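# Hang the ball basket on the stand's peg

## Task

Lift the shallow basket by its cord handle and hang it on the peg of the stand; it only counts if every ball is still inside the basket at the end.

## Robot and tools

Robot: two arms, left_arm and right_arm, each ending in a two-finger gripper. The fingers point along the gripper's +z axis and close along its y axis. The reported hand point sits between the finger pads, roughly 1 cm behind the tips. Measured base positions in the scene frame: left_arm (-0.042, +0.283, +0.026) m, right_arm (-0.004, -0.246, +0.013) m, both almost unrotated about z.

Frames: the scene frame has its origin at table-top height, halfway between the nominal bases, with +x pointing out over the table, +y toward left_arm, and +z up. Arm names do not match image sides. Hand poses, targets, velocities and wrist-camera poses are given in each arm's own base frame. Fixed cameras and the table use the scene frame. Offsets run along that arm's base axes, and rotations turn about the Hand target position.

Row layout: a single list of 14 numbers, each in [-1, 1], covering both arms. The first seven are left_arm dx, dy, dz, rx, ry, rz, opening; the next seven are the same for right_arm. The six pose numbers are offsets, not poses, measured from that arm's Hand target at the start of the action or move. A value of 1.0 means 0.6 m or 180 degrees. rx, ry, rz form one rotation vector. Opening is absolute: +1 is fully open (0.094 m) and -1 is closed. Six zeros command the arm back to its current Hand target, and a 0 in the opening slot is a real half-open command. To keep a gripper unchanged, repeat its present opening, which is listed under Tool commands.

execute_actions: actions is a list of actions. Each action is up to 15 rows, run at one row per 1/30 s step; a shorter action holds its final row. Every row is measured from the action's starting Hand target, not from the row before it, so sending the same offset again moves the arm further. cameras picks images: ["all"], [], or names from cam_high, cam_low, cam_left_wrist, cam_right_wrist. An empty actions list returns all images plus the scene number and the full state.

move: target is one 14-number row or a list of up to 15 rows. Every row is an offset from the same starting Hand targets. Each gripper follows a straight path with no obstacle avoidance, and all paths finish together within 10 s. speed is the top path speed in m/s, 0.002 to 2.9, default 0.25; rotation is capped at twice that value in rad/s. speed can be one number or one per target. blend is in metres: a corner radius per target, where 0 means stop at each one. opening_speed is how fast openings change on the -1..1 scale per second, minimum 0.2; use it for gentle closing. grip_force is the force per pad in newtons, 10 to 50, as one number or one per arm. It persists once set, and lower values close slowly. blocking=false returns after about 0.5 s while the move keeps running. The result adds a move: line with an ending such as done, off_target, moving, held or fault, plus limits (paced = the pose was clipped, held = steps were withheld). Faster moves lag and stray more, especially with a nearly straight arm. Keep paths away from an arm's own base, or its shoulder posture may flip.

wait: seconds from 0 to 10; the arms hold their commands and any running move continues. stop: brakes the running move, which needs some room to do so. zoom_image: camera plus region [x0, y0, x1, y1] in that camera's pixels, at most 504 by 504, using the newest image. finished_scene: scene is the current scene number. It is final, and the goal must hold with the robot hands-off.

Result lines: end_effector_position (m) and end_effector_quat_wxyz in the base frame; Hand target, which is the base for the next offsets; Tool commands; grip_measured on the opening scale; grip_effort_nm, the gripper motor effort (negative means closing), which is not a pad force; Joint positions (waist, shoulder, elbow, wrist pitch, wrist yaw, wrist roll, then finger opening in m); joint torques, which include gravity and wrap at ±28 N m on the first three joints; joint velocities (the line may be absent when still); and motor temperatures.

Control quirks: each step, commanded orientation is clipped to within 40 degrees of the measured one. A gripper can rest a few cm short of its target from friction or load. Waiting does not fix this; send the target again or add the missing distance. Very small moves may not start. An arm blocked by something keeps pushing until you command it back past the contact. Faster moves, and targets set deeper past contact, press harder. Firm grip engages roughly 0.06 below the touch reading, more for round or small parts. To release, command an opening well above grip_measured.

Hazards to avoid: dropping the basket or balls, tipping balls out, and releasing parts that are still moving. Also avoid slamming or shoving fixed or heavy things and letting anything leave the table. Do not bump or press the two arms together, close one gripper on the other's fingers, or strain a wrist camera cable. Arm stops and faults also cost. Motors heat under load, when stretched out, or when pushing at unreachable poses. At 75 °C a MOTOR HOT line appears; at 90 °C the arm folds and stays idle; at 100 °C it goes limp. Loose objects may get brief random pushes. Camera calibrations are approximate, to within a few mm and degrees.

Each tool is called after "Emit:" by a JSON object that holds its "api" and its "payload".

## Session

Emit:
{"api": "execute_actions", "payload": {"actions": []}}

Emit:
{"api": "zoom_image", "payload": {"camera": "cam_high", "region": [300, 100, 560, 360]}}

Emit:
{"api": "zoom_image", "payload": {"camera": "cam_low", "region": [360, 140, 580, 320]}}

Scene clock: 0.00 s.
left_arm: end_effector_position=(+0.3793, +0.0249, +0.1512) grip_measured=+1.000 grip_effort_nm=n/a end_effector_quat_wxyz=(+0.695, -0.050, +0.716, +0.042) | right_arm: end_effector_position=(+0.3463, -0.0380, +0.1435) grip_measured=+1.000 grip_effort_nm=n/a end_effector_quat_wxyz=(+0.698, +0.114, +0.706, -0.033)
Joint positions: left_arm=[0.002 1.549 0.216 1.303 -0.128 -0.013 0.094] | right_arm=[-0.011 1.503 0.088 1.39 0.196 0.117 0.094]
Joint velocities: within noise
Joint torques (N m): no reading
Motor temperatures (°C): left_arm=[31 26 36 30 28 26 26] | right_arm=[24 30 34 24 27 24 24]
Heat: left arm: 36 °C; right arm: 34 °C.
Hand target: left_arm +0.3811, +0.0249, +0.1598; +0.705, -0.050, +0.706, +0.042 | right_arm +0.3478, -0.0380, +0.1498; +0.705, +0.114, +0.699, -0.032
Tool commands: left_gripper/opening=+1.0 right_gripper/opening=+1.0
camera_calibration:
cam_left_wrist: T_world_to_cam=[[0.0951106, -0.983735, 0.152382, -0.0394727], [-0.405231, -0.178079, -0.896703, 0.32527], [0.909253, 0.0235361, -0.415577, -0.16925], [0, 0, 0, 1]] pos_world=[0.289455, 0.0230768, 0.227349]
cam_right_wrist: T_world_to_cam=[[-0.249168, -0.968279, 0.0187425, 0.0402686], [-0.389607, 0.0825027, -0.917278, 0.302081], [0.886635, -0.235859, -0.397805, -0.148421], [0, 0, 0, 1]] pos_world=[0.259322, -0.0209377, 0.217295]

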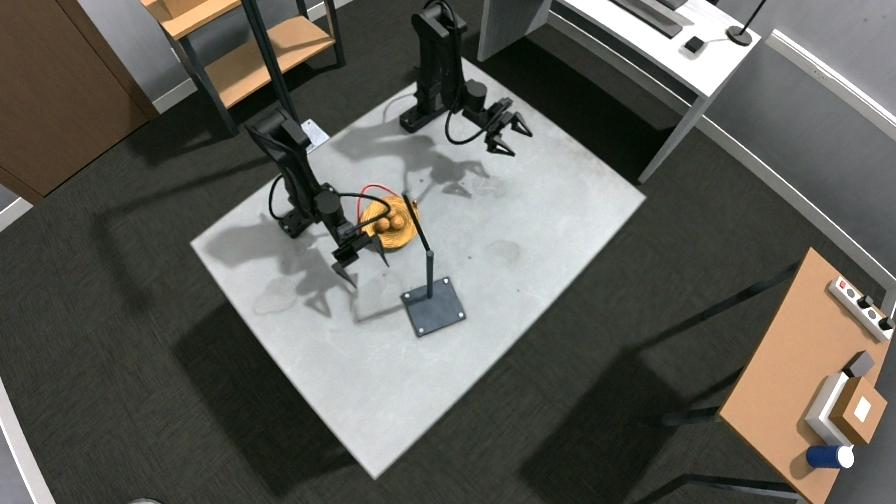

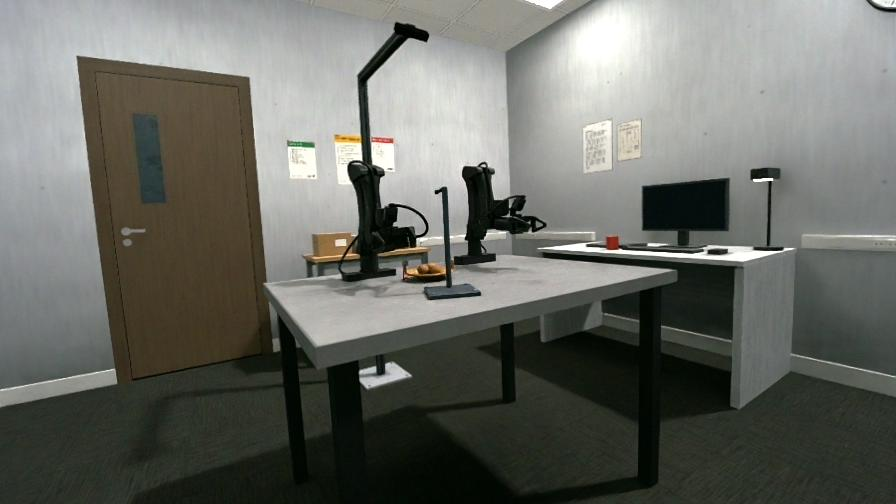

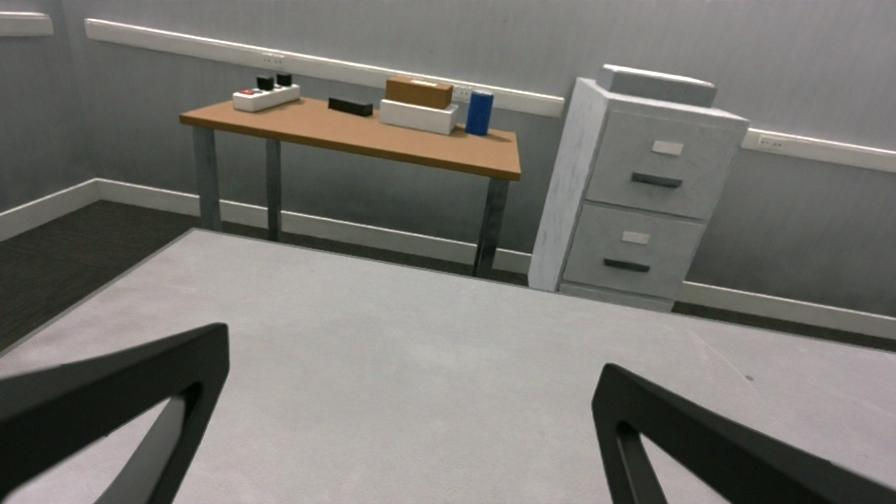

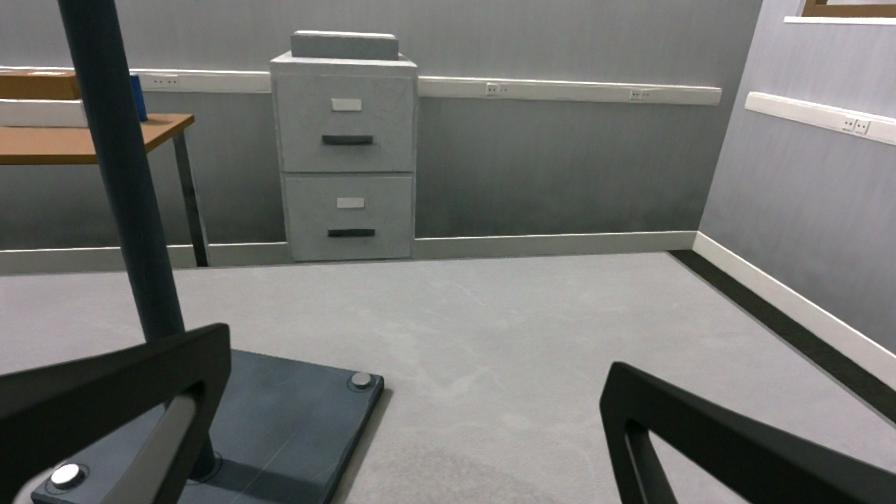

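Scaled by 1.938 from the camera's 896x504 image, which has a finer 1280x720 frame.

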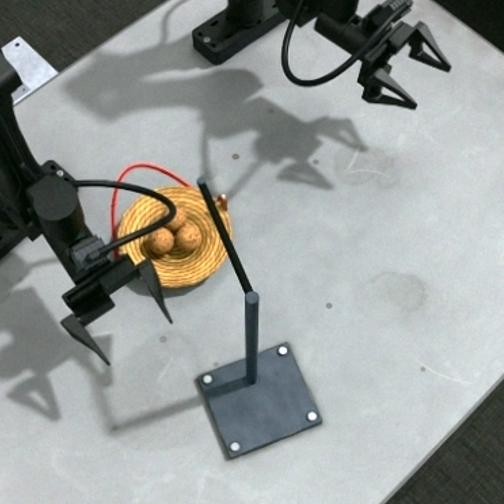

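Scaled by 2.291 from the camera's 896x504 image, which has a finer 1280x720 frame.

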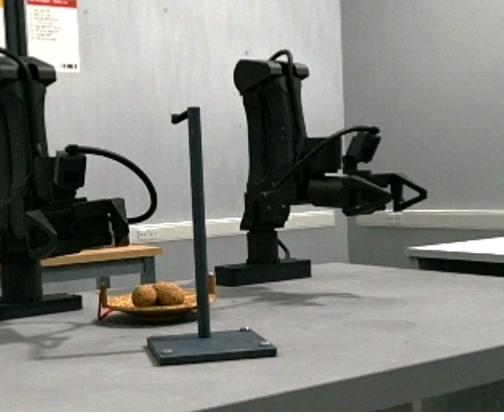

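Emit:
{"api": "move", "payload": {"target": [[-0.07,-0.08,0.1,0.0015,-0.0012,-0.19,1,-0.1797,0.03,0.167,-0.05,0.17,0.12,1],[-0.1468,-0.1748,0.1703,0.003,-0.0024,-0.386,1,-0.2913,0.2617,0.2837,-0.1044,0.3569,0.2474,1]], "blend": [0.05,0], "speed": 0.3, "cameras": ["all"]}}

Emit:
{"api": "zoom_image", "payload": {"camera": "cam_right_wrist", "region": [200, 0, 704, 504]}}

Emit:
{"api": "zoom_image", "payload": {"camera": "cam_high", "region": [320, 140, 500, 340]}}

Scene clock: 17.77 s.
left_arm: end_effector_position=(+0.2916, -0.0785, +0.2534) grip_measured=+1.000 grip_effort_nm=-0.01 end_effector_quat_wxyz=(+0.607, +0.351, +0.614, -0.363) | right_arm: end_effector_position=(+0.1747, +0.1200, +0.3119) grip_measured=+1.000 grip_effort_nm=-0.01 end_effector_quat_wxyz=(+0.244, -0.284, +0.924, +0.077)
Joint positions: left_arm=[0.365 1.183 0.494 0.688 1.424 -0.017 0.094] | right_arm=[0.593 1.121 1.639 -1.573 -0.005 -0.002 0.094]
Joint torques (N m): left_arm=[-0.38 -2.1 8.76 1.53 0.19 0.01] | right_arm=[0.61 -1.11 6.53 0.94 0.06 0.09]
Heat: left arm: 37 °C; right arm: 36 °C.
Hand target: left_arm +0.2930, -0.0799, +0.2620; +0.606, +0.364, +0.606, -0.364 | right_arm +0.1730, +0.1190, +0.3200; +0.207, -0.285, +0.934, +0.063
Off the commanded pose: left_arm 0.009 m, 2 deg | right_arm 0.008 m, 5 deg.
joint sent to its limit (right arm) — joint 4 (wrist pitch), lower limit. The joint targets are off in orientation, not in position.
move: off_target (right_arm)
camera_calibration:
cam_left_wrist: T_world_to_cam=[[-0.878184, -0.450461, 0.160864, 0.175019], [-0.311088, 0.282414, -0.907451, 0.374459], [0.363341, -0.846952, -0.388144, 0.0391857], [0, 0, 0, 1]] pos_world=[0.255951, 0.00627521, 0.326858]
cam_right_wrist: T_world_to_cam=[[0.632205, -0.768266, 0.100424, -0.0561978], [-0.757635, -0.640116, -0.127444, 0.281274], [0.162194, 0.00448639, -0.986749, 0.389485], [0, 0, 0, 1]] pos_world=[0.185459, 0.135126, 0.425815]

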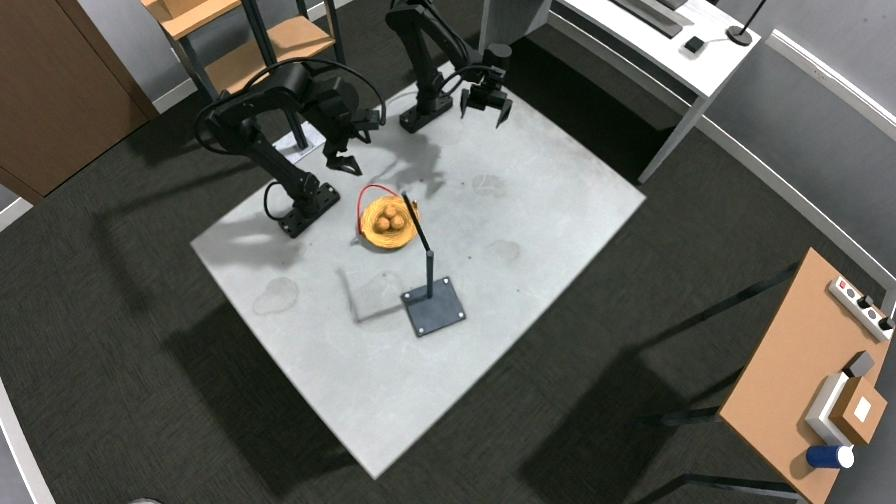

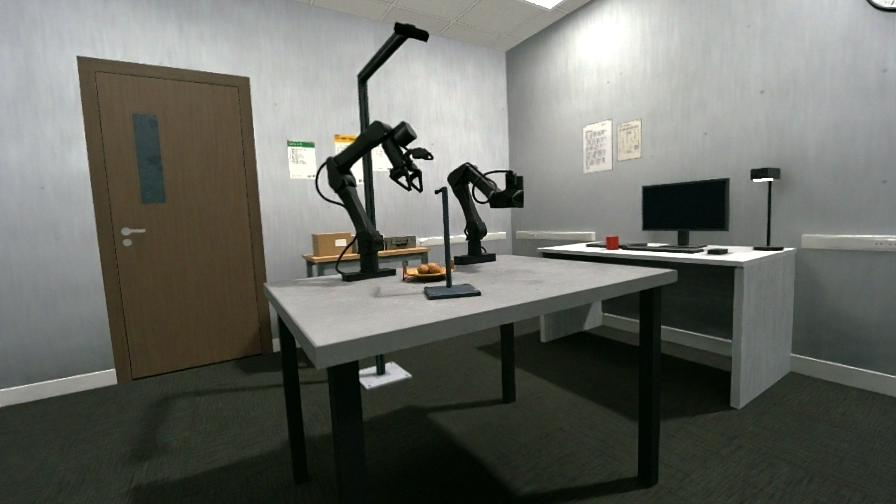

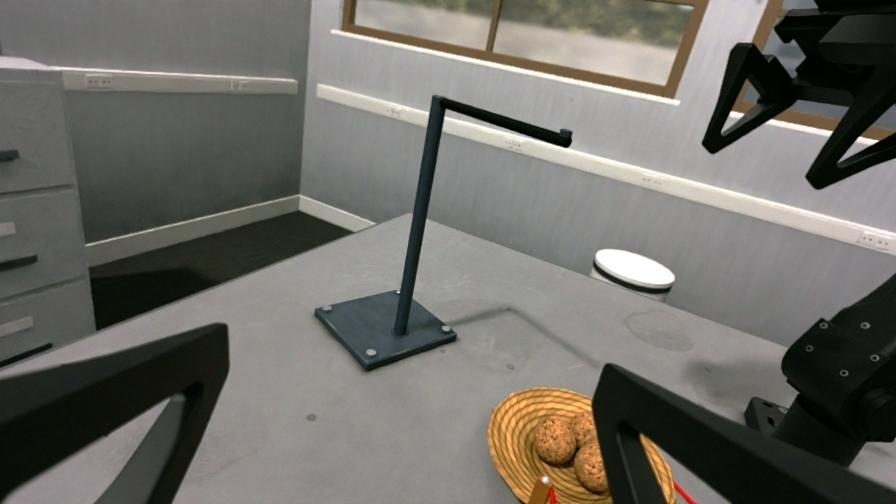

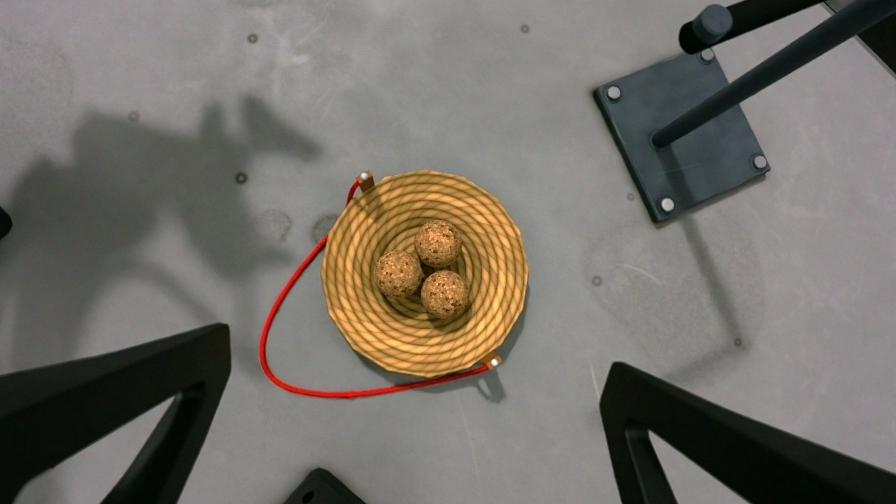

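Scaled by 1.000.

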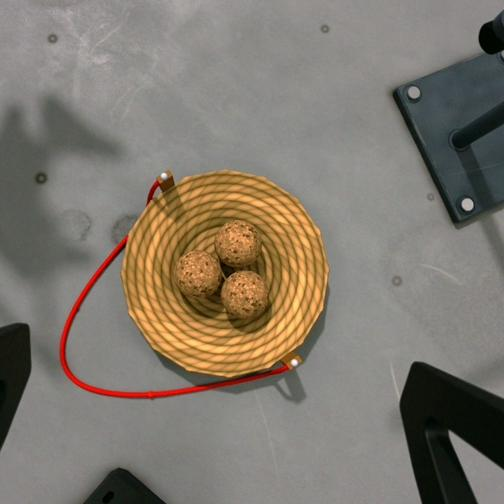

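Scaled by 2.520 from the camera's 896x504 image, which has a finer 1280x720 frame.

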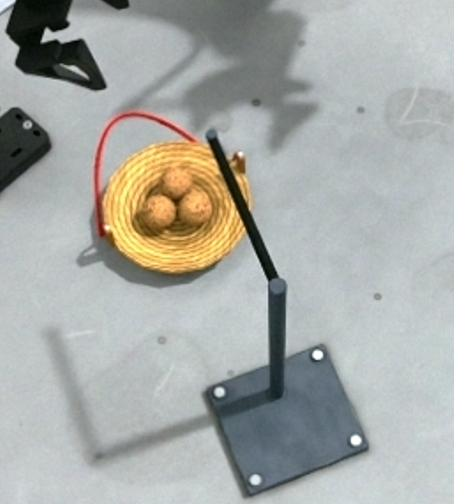

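Emit:
{"api": "move", "payload": {"target": [0,0,0,0,0,0,1,-0.1658,0.105,-0.3667,-0.1193,0.0777,0.2515,0.2], "speed": 0.25, "cameras": ["cam_right_wrist","cam_low","cam_left_wrist"]}}

Emit:
{"api": "zoom_image", "payload": {"camera": "cam_left_wrist", "region": [420, 60, 640, 180]}}

Scene clock: 37.40 s.
left_arm: end_effector_position=(+0.2916, -0.0785, +0.2528) grip_measured=+1.000 grip_effort_nm=-0.01 end_effector_quat_wxyz=(+0.606, +0.350, +0.615, -0.364) | right_arm: end_effector_position=(+0.0750, +0.1770, +0.1013) grip_measured=+0.202 grip_effort_nm=-0.09 end_effector_quat_wxyz=(-0.005, -0.638, +0.770, -0.009)
Joint positions: left_arm=[0.365 1.183 0.494 0.682 1.424 -0.017 0.094] | right_arm=[1.176 1.284 0.964 -1.268 0.012 -0.208 0.056]
Joint torques (N m): left_arm=[-0.42 -2.1 8.87 1.52 0.22 0.03] | right_arm=[0.46 -3.17 4.7 0.45 -0.15 -0.06]
Heat: left arm: 40 °C; right arm: 36 °C.
Hand target: left_arm +0.2930, -0.0799, +0.2620; +0.606, +0.364, +0.606, -0.364 | right_arm +0.0735, +0.1820, +0.1000; +0.000, -0.643, +0.766, +0.000
Off the commanded pose: left_arm 0.009 m, 2 deg | right_arm 0.005 m, 1 deg.
move: done
camera_calibration:
cam_left_wrist: T_world_to_cam=[[-0.877338, -0.450092, 0.166421, 0.17353], [-0.315904, 0.280659, -0.906331, 0.374854], [0.361224, -0.847731, -0.388418, 0.0396097], [0, 0, 0, 1]] pos_world=[0.256354, 0.00647644, 0.326248]
cam_right_wrist: T_world_to_cam=[[0.997157, -0.0558659, 0.0505709, -0.0766502], [-0.0713473, -0.915889, 0.395039, 0.159783], [0.0242481, -0.397524, -0.917271, 0.271969], [0, 0, 0, 1]] pos_world=[0.0812376, 0.250176, 0.190225]
Images, in order (width x height): cam_low 896x504, cam_left_wrist 896x504, cam_right_wrist 896x504.

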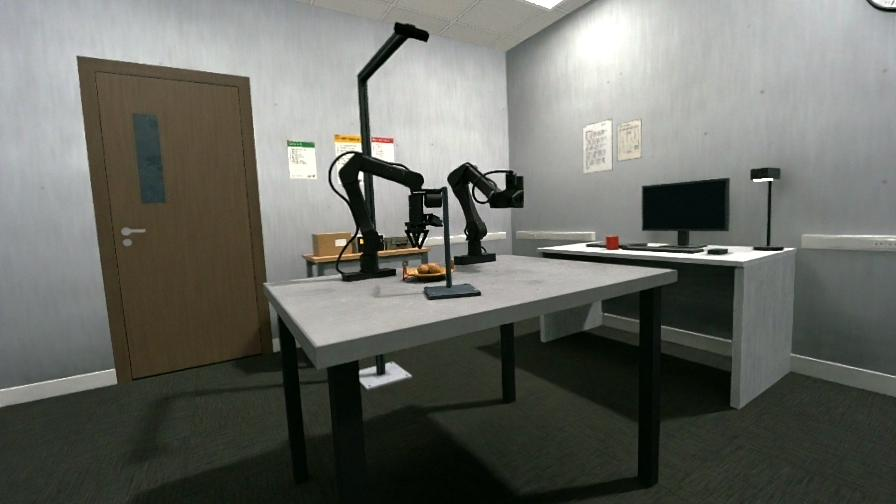

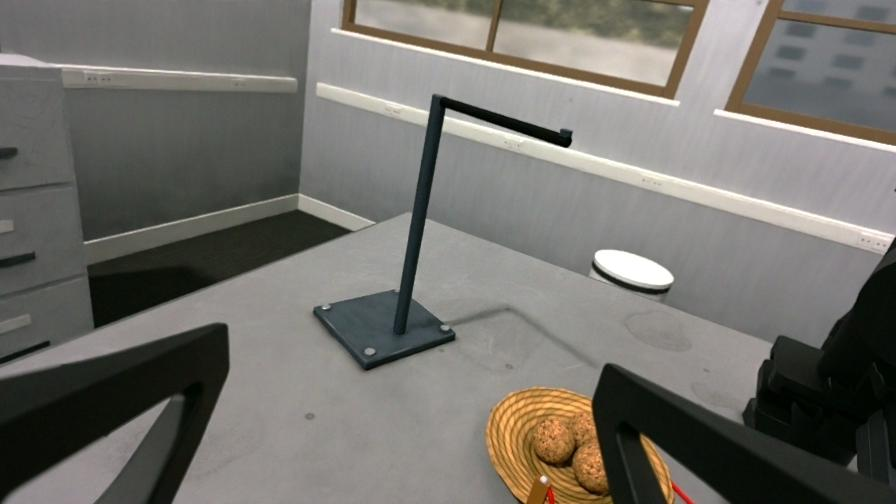

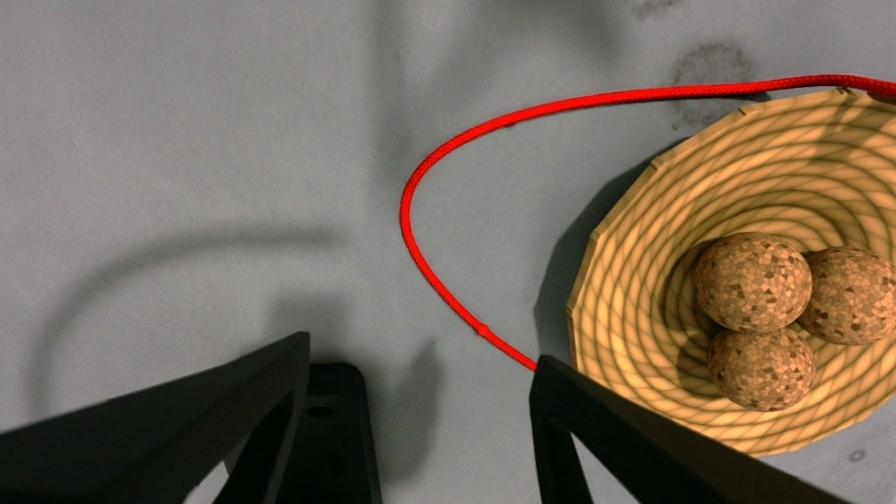

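Scaled by 2.291 from the camera's 896x504 image, which has a finer 1280x720 frame.

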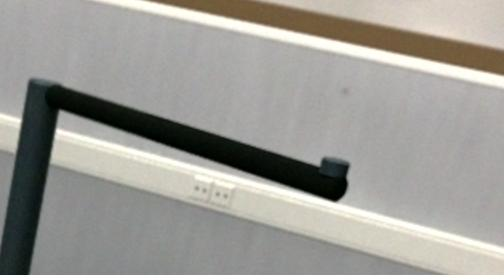

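Emit:
{"api": "move", "payload": {"target": [0,0,0,0,0,0,1,-0.0083,0.0133,-0.1083,0,0,0,0.2], "speed": 0.12, "cameras": ["cam_right_wrist"]}}

Scene clock: 44.67 s.
left_arm: end_effector_position=(+0.2916, -0.0785, +0.2528) grip_measured=+1.000 grip_effort_nm=-0.01 end_effector_quat_wxyz=(+0.606, +0.350, +0.615, -0.364) | right_arm: end_effector_position=(+0.0707, +0.1860, +0.0375) grip_measured=+0.202 grip_effort_nm=-0.09 end_effector_quat_wxyz=(-0.002, -0.643, +0.766, -0.007)
Joint positions: left_arm=[0.365 1.183 0.494 0.682 1.424 -0.017 0.094] | right_arm=[1.212 1.364 0.764 -0.981 0.011 -0.184 0.056]
Joint torques (N m): left_arm=[-0.39 -2.17 8.81 1.53 0.2 0.04] | right_arm=[0.58 -3.15 4.31 0.48 -0.11 0.09]
Motor temperatures (°C): left_arm=[31 26 41 33 28 26 26] | right_arm=[24 30 36 25 27 24 24]
Heat: left arm: 41 °C; right arm: 36 °C.
Hand target: left_arm +0.2930, -0.0799, +0.2620; +0.606, +0.364, +0.606, -0.364 | right_arm +0.0685, +0.1900, +0.0351; +0.000, -0.643, +0.766, +0.001
Off the commanded pose: left_arm 0.009 m, 2 deg | right_arm 0.005 m, 1 deg.
move: done
camera_calibration:
cam_right_wrist: T_world_to_cam=[[0.997704, -0.0435634, 0.0518553, -0.0709718], [-0.060364, -0.919161, 0.389229, 0.193074], [0.0307072, -0.391466, -0.91968, 0.21561], [0, 0, 0, 1]] pos_world=[0.0758427, 0.258778, 0.126823]
Images, in order (width x height): cam_right_wrist 896x504.

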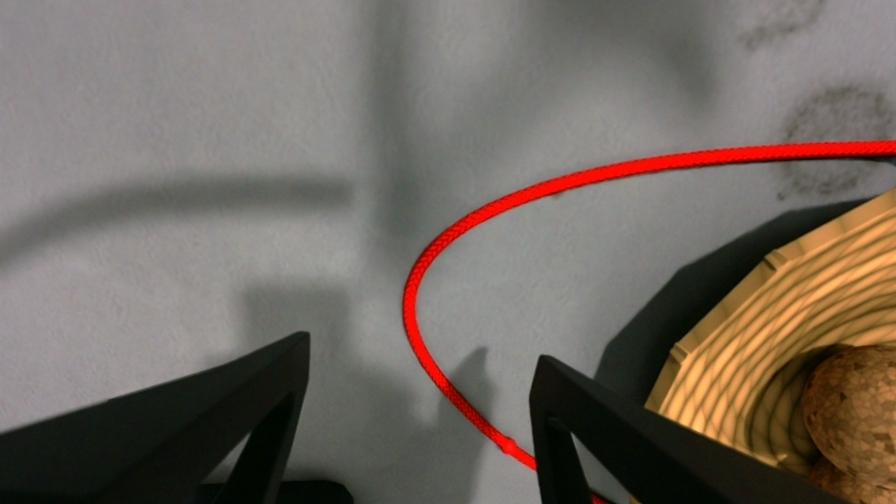

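Emit:
{"api": "move", "payload": {"target": [[0,0,0,0,0,0,1,-0.006,0,-0.0575,0,0,0,0.2],[0,0,0,0,0,0,1,-0.006,0,-0.064,0,0,0,0.2]], "speed": [0.08,0.02], "cameras": ["cam_right_wrist"]}}

Scene clock: 47.67 s.
left_arm: end_effector_position=(+0.2916, -0.0785, +0.2528) grip_measured=+1.000 grip_effort_nm=-0.01 end_effector_quat_wxyz=(+0.606, +0.350, +0.615, -0.364) | right_arm: end_effector_position=(+0.0672, +0.1862, -0.0003) grip_measured=+0.202 grip_effort_nm=-0.09 end_effector_quat_wxyz=(-0.003, -0.642, +0.766, -0.008)
Joint positions: left_arm=[0.365 1.183 0.494 0.682 1.424 -0.017 0.094] | right_arm=[1.229 1.438 0.656 -0.801 0.011 -0.166 0.056]
Joint torques (N m): left_arm=[-0.42 -2.14 8.84 1.51 0.2 0.05] | right_arm=[0.59 -3.32 3.77 0.53 -0.12 0.08]
Heat: left arm: 41 °C; right arm: 36 °C.
Hand target: left_arm +0.2930, -0.0799, +0.2620; +0.606, +0.364, +0.606, -0.364 | right_arm +0.0650, +0.1900, -0.0034; +0.000, -0.643, +0.766, +0.001
Off the commanded pose: left_arm 0.009 m, 2 deg | right_arm 0.005 m, 1 deg.
move: done
camera_calibration:
cam_right_wrist: T_world_to_cam=[[0.997685, -0.0442843, 0.0516048, -0.0653957], [-0.0609693, -0.918611, 0.390431, 0.207651], [0.0301148, -0.392674, -0.919185, 0.181381], [0, 0, 0, 1]] pos_world=[0.0724424, 0.259078, 0.0890235]
Images, in order (width x height): cam_right_wrist 896x504.

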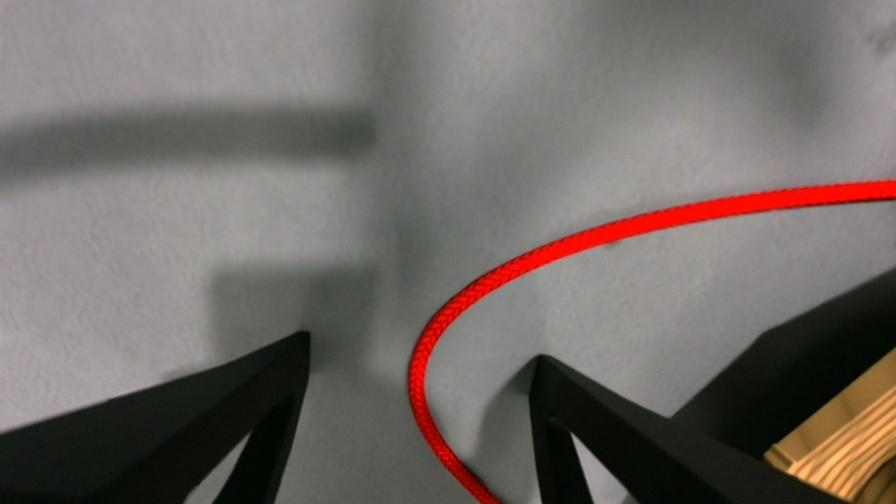

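Emit:
{"api": "move", "payload": {"target": [0,0,0,0,0,0,1,0,0,0,0,0,0,-1], "speed": 0.04, "opening_speed": 0.6, "cameras": ["cam_right_wrist"]}}

Scene clock: 50.80 s.
left_arm: end_effector_position=(+0.2916, -0.0785, +0.2528) grip_measured=+1.000 grip_effort_nm=-0.01 end_effector_quat_wxyz=(+0.606, +0.350, +0.615, -0.364) | right_arm: end_effector_position=(+0.0679, +0.1878, -0.0003) grip_measured=-0.955 grip_effort_nm=-0.94 end_effector_quat_wxyz=(+0.000, -0.642, +0.767, -0.006)
Joint positions: left_arm=[0.365 1.183 0.494 0.682 1.424 -0.017 0.094] | right_arm=[1.229 1.438 0.656 -0.794 0.011 -0.166 0.002]
Joint torques (N m): left_arm=[-0.39 -2.07 8.77 1.51 0.22 0.04] | right_arm=[0.5 -3.3 3.77 0.47 -0.13 0.07]
Heat: left arm: 41 °C; right arm: 36 °C.
Hand target: left_arm +0.2930, -0.0799, +0.2620; +0.606, +0.364, +0.606, -0.364 | right_arm +0.0650, +0.1899, -0.0034; +0.000, -0.643, +0.766, +0.000
Off the commanded pose: left_arm 0.009 m, 2 deg | right_arm 0.005 m, 1 deg.
move: done
camera_calibration:
cam_right_wrist: T_world_to_cam=[[0.99749, -0.0453557, 0.0543761, -0.0658251], [-0.0628377, -0.920978, 0.384515, 0.209725], [0.0326392, -0.386966, -0.921516, 0.180664], [0, 0, 0, 1]] pos_world=[0.0729417, 0.260077, 0.0894217]
Images, in order (width x height): cam_right_wrist 896x504.

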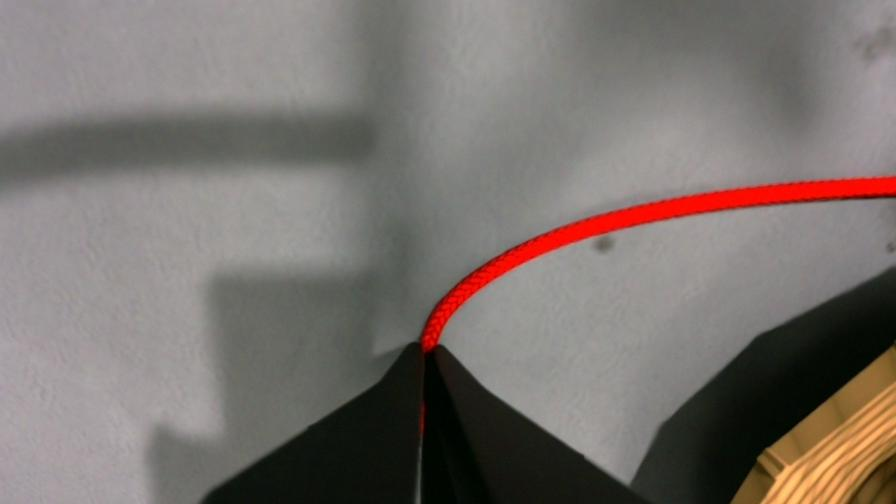

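Emit:
{"api": "move", "payload": {"target": [[0,0,0,0,0,0,1,0.05,-0.0165,0.139,-0.003,-0.016,0,-1],[0,0,0,0,0,0,1,0.1417,-0.045,0.2633,-0.0096,-0.0547,0,-1],[0,0,0,0,0,0,1,0.2617,-0.08,0.3467,-0.0193,-0.1094,0,-1]], "speed": 0.12, "blend": [0.03,0.03,0], "cameras": ["all"]}}

Emit:
{"api": "zoom_image", "payload": {"camera": "cam_low", "region": [360, 150, 520, 310]}}

Emit:
{"api": "zoom_image", "payload": {"camera": "cam_high", "region": [320, 140, 480, 280]}}

Scene clock: 64.27 s.
left_arm: end_effector_position=(+0.2916, -0.0785, +0.2528) grip_measured=+1.000 grip_effort_nm=-0.01 end_effector_quat_wxyz=(+0.606, +0.350, +0.615, -0.364) | right_arm: end_effector_position=(+0.2182, +0.1421, +0.1967) grip_measured=-0.960 grip_effort_nm=-1.04 end_effector_quat_wxyz=(+0.105, -0.635, +0.754, -0.129)
Joint positions: left_arm=[0.365 1.183 0.494 0.682 1.424 -0.017 0.094] | right_arm=[0.759 1.353 1.351 -1.37 0.269 -0.668 0.002]
Joint torques (N m): left_arm=[-0.4 -2.11 8.83 1.53 0.19 0.06] | right_arm=[-0.46 -3.69 7.58 0.49 0.22 -0.02]
Heat: left arm: 42 °C; right arm: 36 °C.
Hand target: left_arm +0.2930, -0.0799, +0.2620; +0.606, +0.364, +0.606, -0.364 | right_arm +0.2220, +0.1419, +0.2047; +0.112, -0.633, +0.754, -0.133
Off the commanded pose: left_arm 0.009 m, 2 deg | right_arm 0.009 m, 1 deg.
move: done
camera_calibration:
cam_left_wrist: T_world_to_cam=[[-0.877338, -0.450092, 0.166421, 0.17353], [-0.315904, 0.280659, -0.906331, 0.374854], [0.361224, -0.847731, -0.388418, 0.0396097], [0, 0, 0, 1]] pos_world=[0.256354, 0.00647644, 0.326248]
cam_right_wrist: T_world_to_cam=[[0.930155, -0.0278648, 0.366109, -0.277655], [-0.1826, -0.90017, 0.395412, 0.122356], [0.318542, -0.434646, -0.842386, 0.268456], [0, 0, 0, 1]] pos_world=[0.19509, 0.219088, 0.279414]

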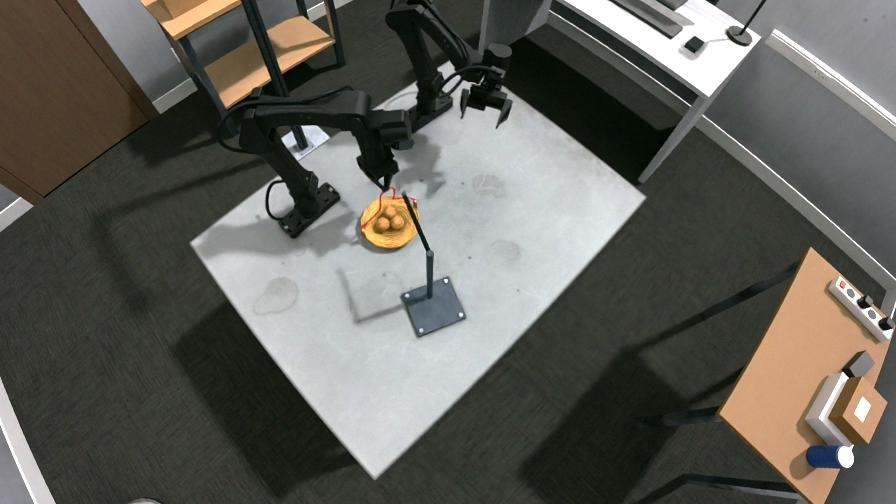

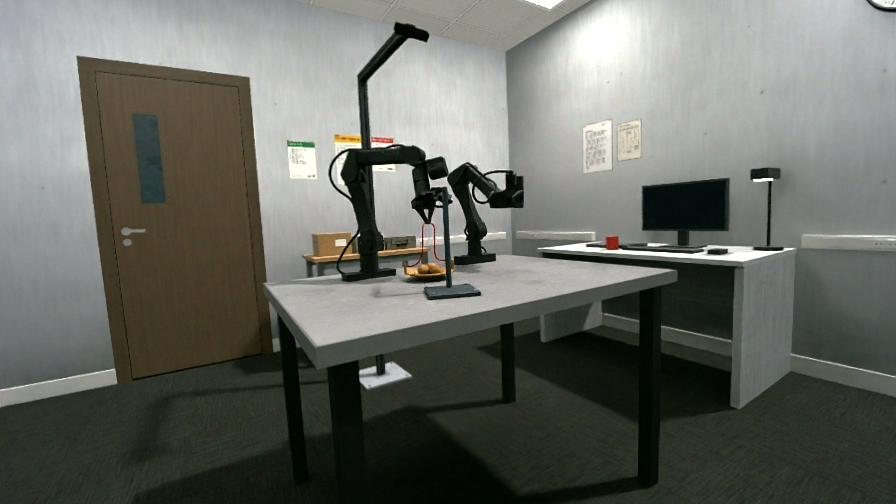

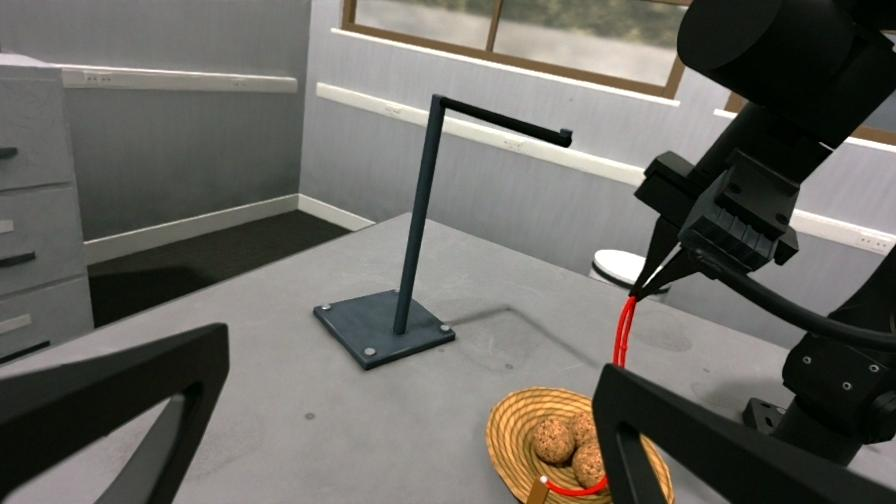

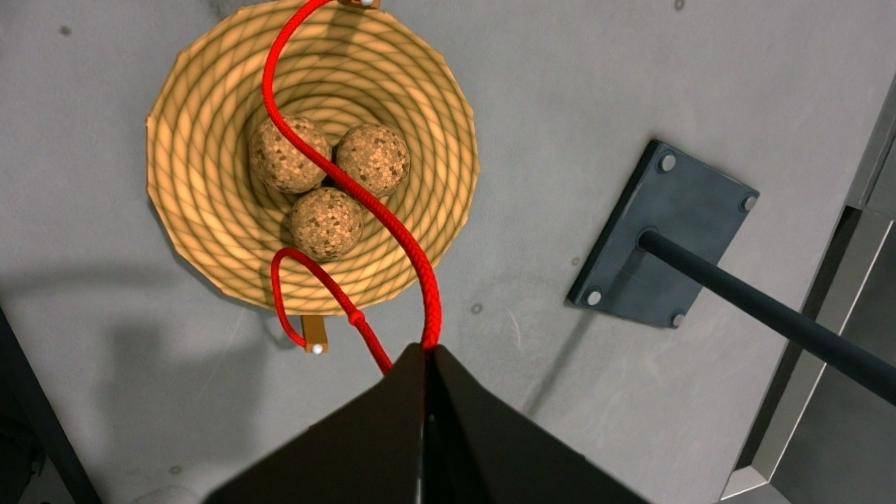

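Scaled by 3.150 from the camera's 896x504 image, which has a finer 1280x720 frame.

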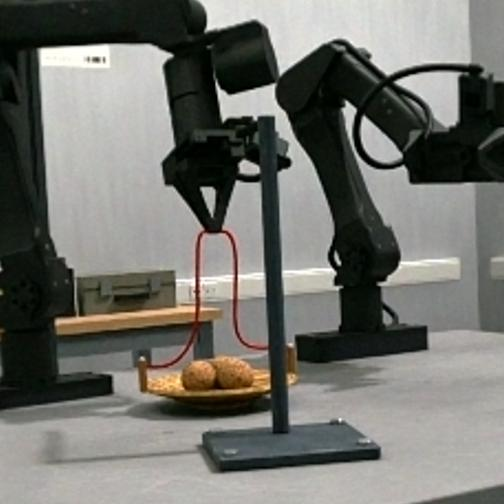

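Scaled by 3.150 from the camera's 896x504 image, which has a finer 1280x720 frame.

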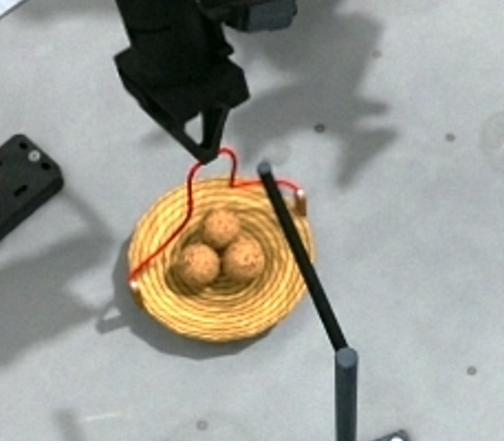

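Emit:
{"api": "move", "payload": {"target": [0,0,0,0,0,0,1,0.0133,-0.0015,0.0955,-0.0096,-0.0547,0,-1], "speed": 0.06, "cameras": ["cam_low","cam_left_wrist","cam_right_wrist"]}}

Emit:
{"api": "zoom_image", "payload": {"camera": "cam_low", "region": [360, 150, 520, 310]}}

Scene clock: 67.23 s.
left_arm: end_effector_position=(+0.2916, -0.0785, +0.2528) grip_measured=+1.000 grip_effort_nm=-0.01 end_effector_quat_wxyz=(+0.606, +0.350, +0.615, -0.364) | right_arm: end_effector_position=(+0.2293, +0.1409, +0.2527) grip_measured=-0.960 grip_effort_nm=-1.04 end_effector_quat_wxyz=(+0.156, -0.626, +0.739, -0.194)
Joint positions: left_arm=[0.365 1.183 0.494 0.682 1.424 -0.017 0.094] | right_arm=[0.825 1.353 1.528 -1.463 0.423 -0.642 0.002]
Joint torques (N m): left_arm=[-0.39 -2.18 8.8 1.53 0.21 0.03] | right_arm=[0.57 -3.86 7.45 0.58 0.32 0.13]
Heat: left arm: 42 °C; right arm: 36 °C.
Hand target: left_arm +0.2930, -0.0799, +0.2620; +0.606, +0.364, +0.606, -0.364 | right_arm +0.2300, +0.1410, +0.2620; +0.167, -0.621, +0.740, -0.198
Off the commanded pose: left_arm 0.009 m, 2 deg | right_arm 0.009 m, 1 deg.
move: done
camera_calibration:
cam_left_wrist: T_world_to_cam=[[-0.877338, -0.450092, 0.166421, 0.17353], [-0.315904, 0.280659, -0.906331, 0.374854], [0.361224, -0.847731, -0.388418, 0.0396097], [0, 0, 0, 1]] pos_world=[0.256354, 0.00647644, 0.326248]
cam_right_wrist: T_world_to_cam=[[0.856504, -0.00698672, 0.516094, -0.332536], [-0.242747, -0.887873, 0.39084, 0.114414], [0.455495, -0.460036, -0.762162, 0.263533], [0, 0, 0, 1]] pos_world=[0.192553, 0.220497, 0.327757]
Images, in order (width x height): cam_low 896x504, cam_left_wrist 896x504, cam_right_wrist 896x504.

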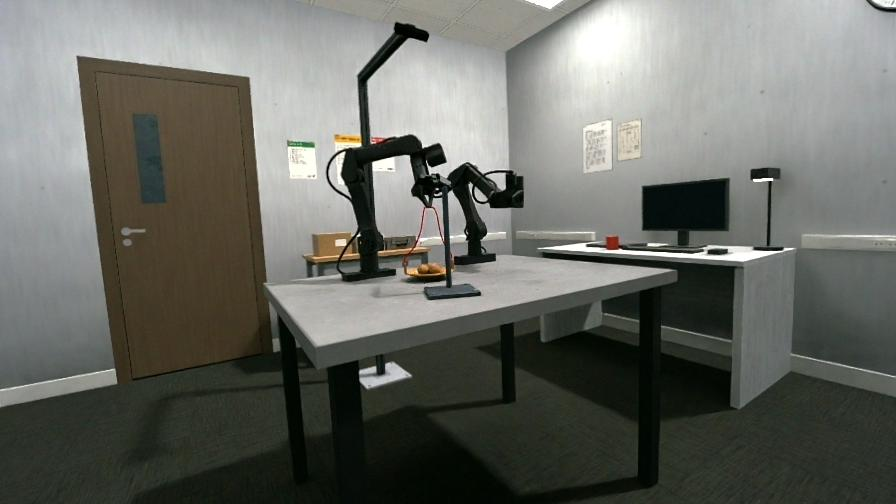

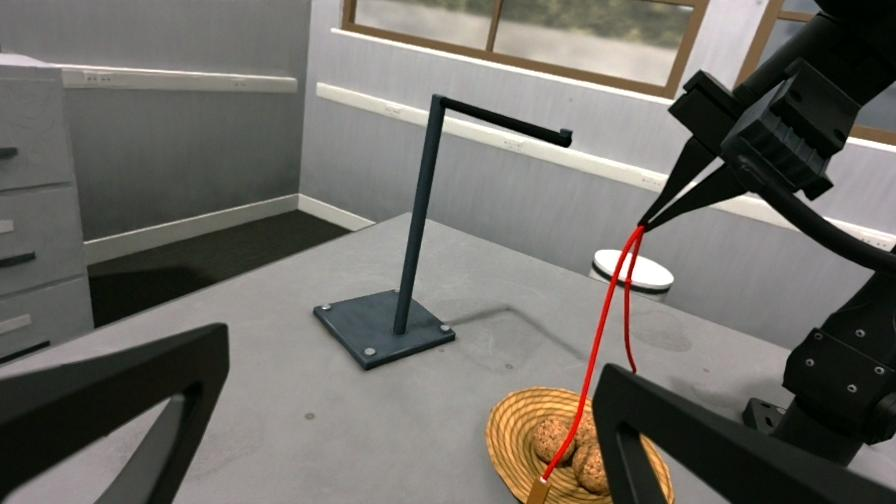

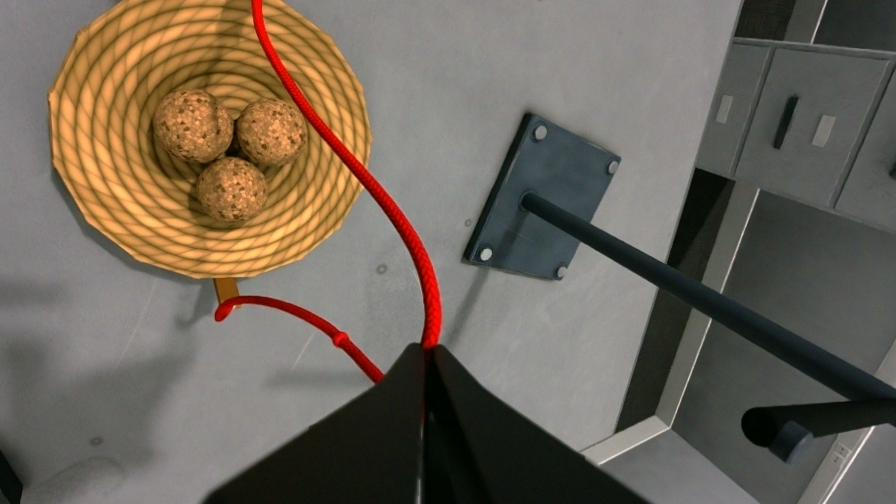

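Scaled by 3.150 from the camera's 896x504 image, which has a finer 1280x720 frame.

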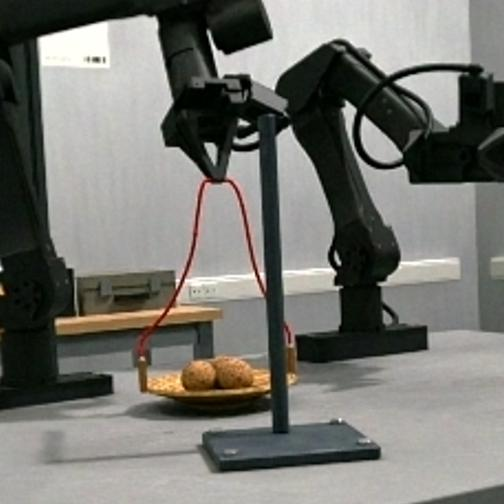

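Emit:
{"api": "move", "payload": {"target": [0,0,0,0,0,0,1,0.0,0.0,0.02,0,-0.0,0,-1], "speed": 0.03, "cameras": ["cam_low","cam_left_wrist","cam_right_wrist"]}}

Emit:
{"api": "zoom_image", "payload": {"camera": "cam_low", "region": [360, 150, 520, 310]}}

Scene clock: 69.17 s.
left_arm: end_effector_position=(+0.2916, -0.0785, +0.2528) grip_measured=+1.000 grip_effort_nm=0.00 end_effector_quat_wxyz=(+0.606, +0.350, +0.615, -0.364) | right_arm: end_effector_position=(+0.2282, +0.1395, +0.2636) grip_measured=-0.960 grip_effort_nm=-1.04 end_effector_quat_wxyz=(+0.152, -0.627, +0.739, -0.195)
Joint positions: left_arm=[0.365 1.183 0.494 0.682 1.424 -0.017 0.094] | right_arm=[0.825 1.372 1.593 -1.517 0.423 -0.642 0.002]
Joint torques (N m): left_arm=[-0.42 -2.11 8.87 1.52 0.2 0.04] | right_arm=[0.53 -3.75 7.68 0.6 0.33 0.12]
Heat: left arm: 42 °C; right arm: 36 °C.
Hand target: left_arm +0.2930, -0.0799, +0.2620; +0.606, +0.364, +0.606, -0.364 | right_arm +0.2300, +0.1410, +0.2739; +0.166, -0.621, +0.740, -0.198
Off the commanded pose: left_arm 0.009 m, 2 deg | right_arm 0.011 m, 2 deg.
move: off_target (right_arm)
camera_calibration:
cam_left_wrist: T_world_to_cam=[[-0.877338, -0.450092, 0.166421, 0.17353], [-0.315904, 0.280659, -0.906331, 0.374854], [0.361224, -0.847731, -0.388418, 0.0396097], [0, 0, 0, 1]] pos_world=[0.256354, 0.00647644, 0.326248]
cam_right_wrist: T_world_to_cam=[[0.859394, -0.00402585, 0.511298, -0.33686], [-0.240941, -0.885178, 0.398005, 0.105957], [0.450988, -0.465236, -0.761686, 0.273333], [0, 0, 0, 1]] pos_world=[0.191755, 0.219599, 0.338259]
Images, in order (width x height): cam_low 896x504, cam_left_wrist 896x504, cam_right_wrist 896x504.

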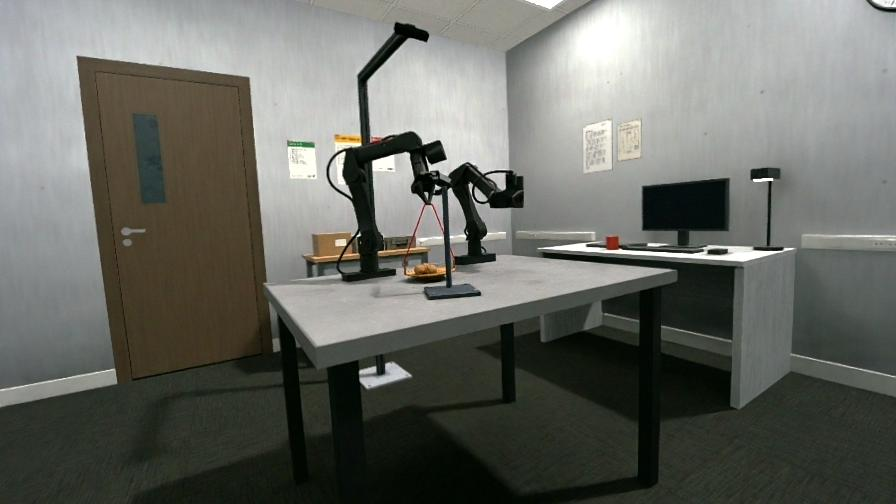

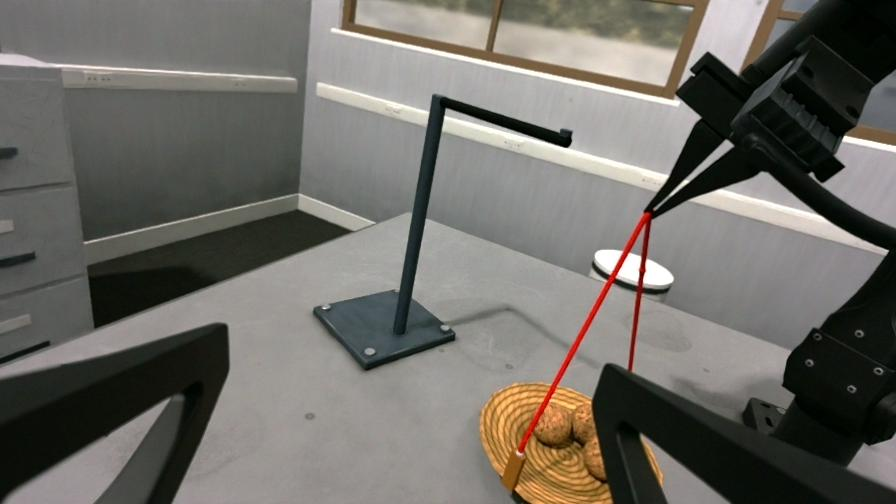

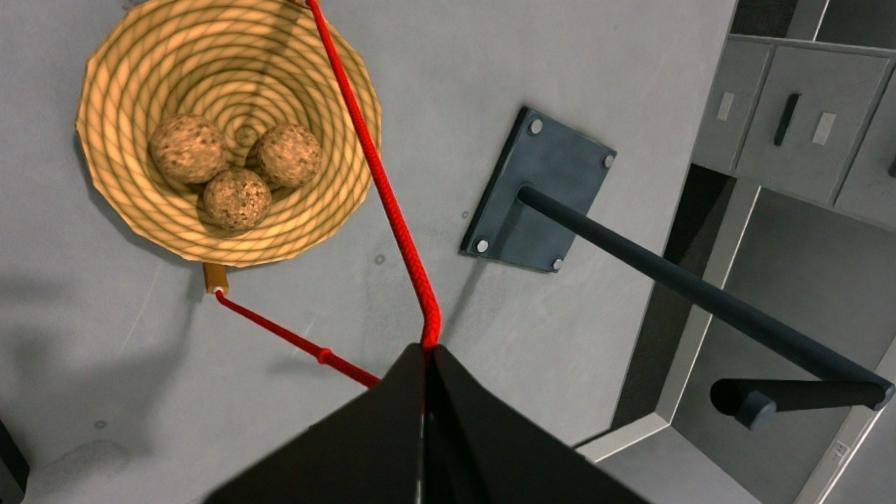

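Scaled by 3.150 from the camera's 896x504 image, which has a finer 1280x720 frame.

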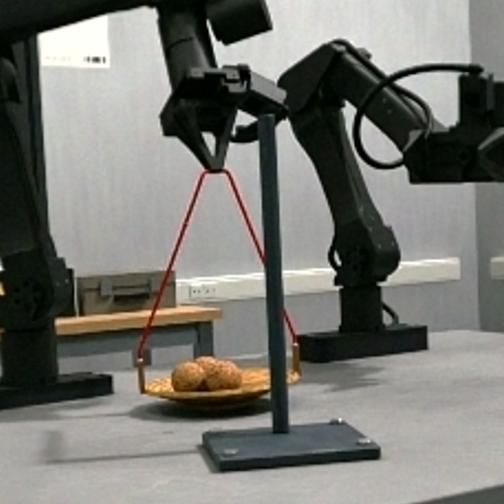

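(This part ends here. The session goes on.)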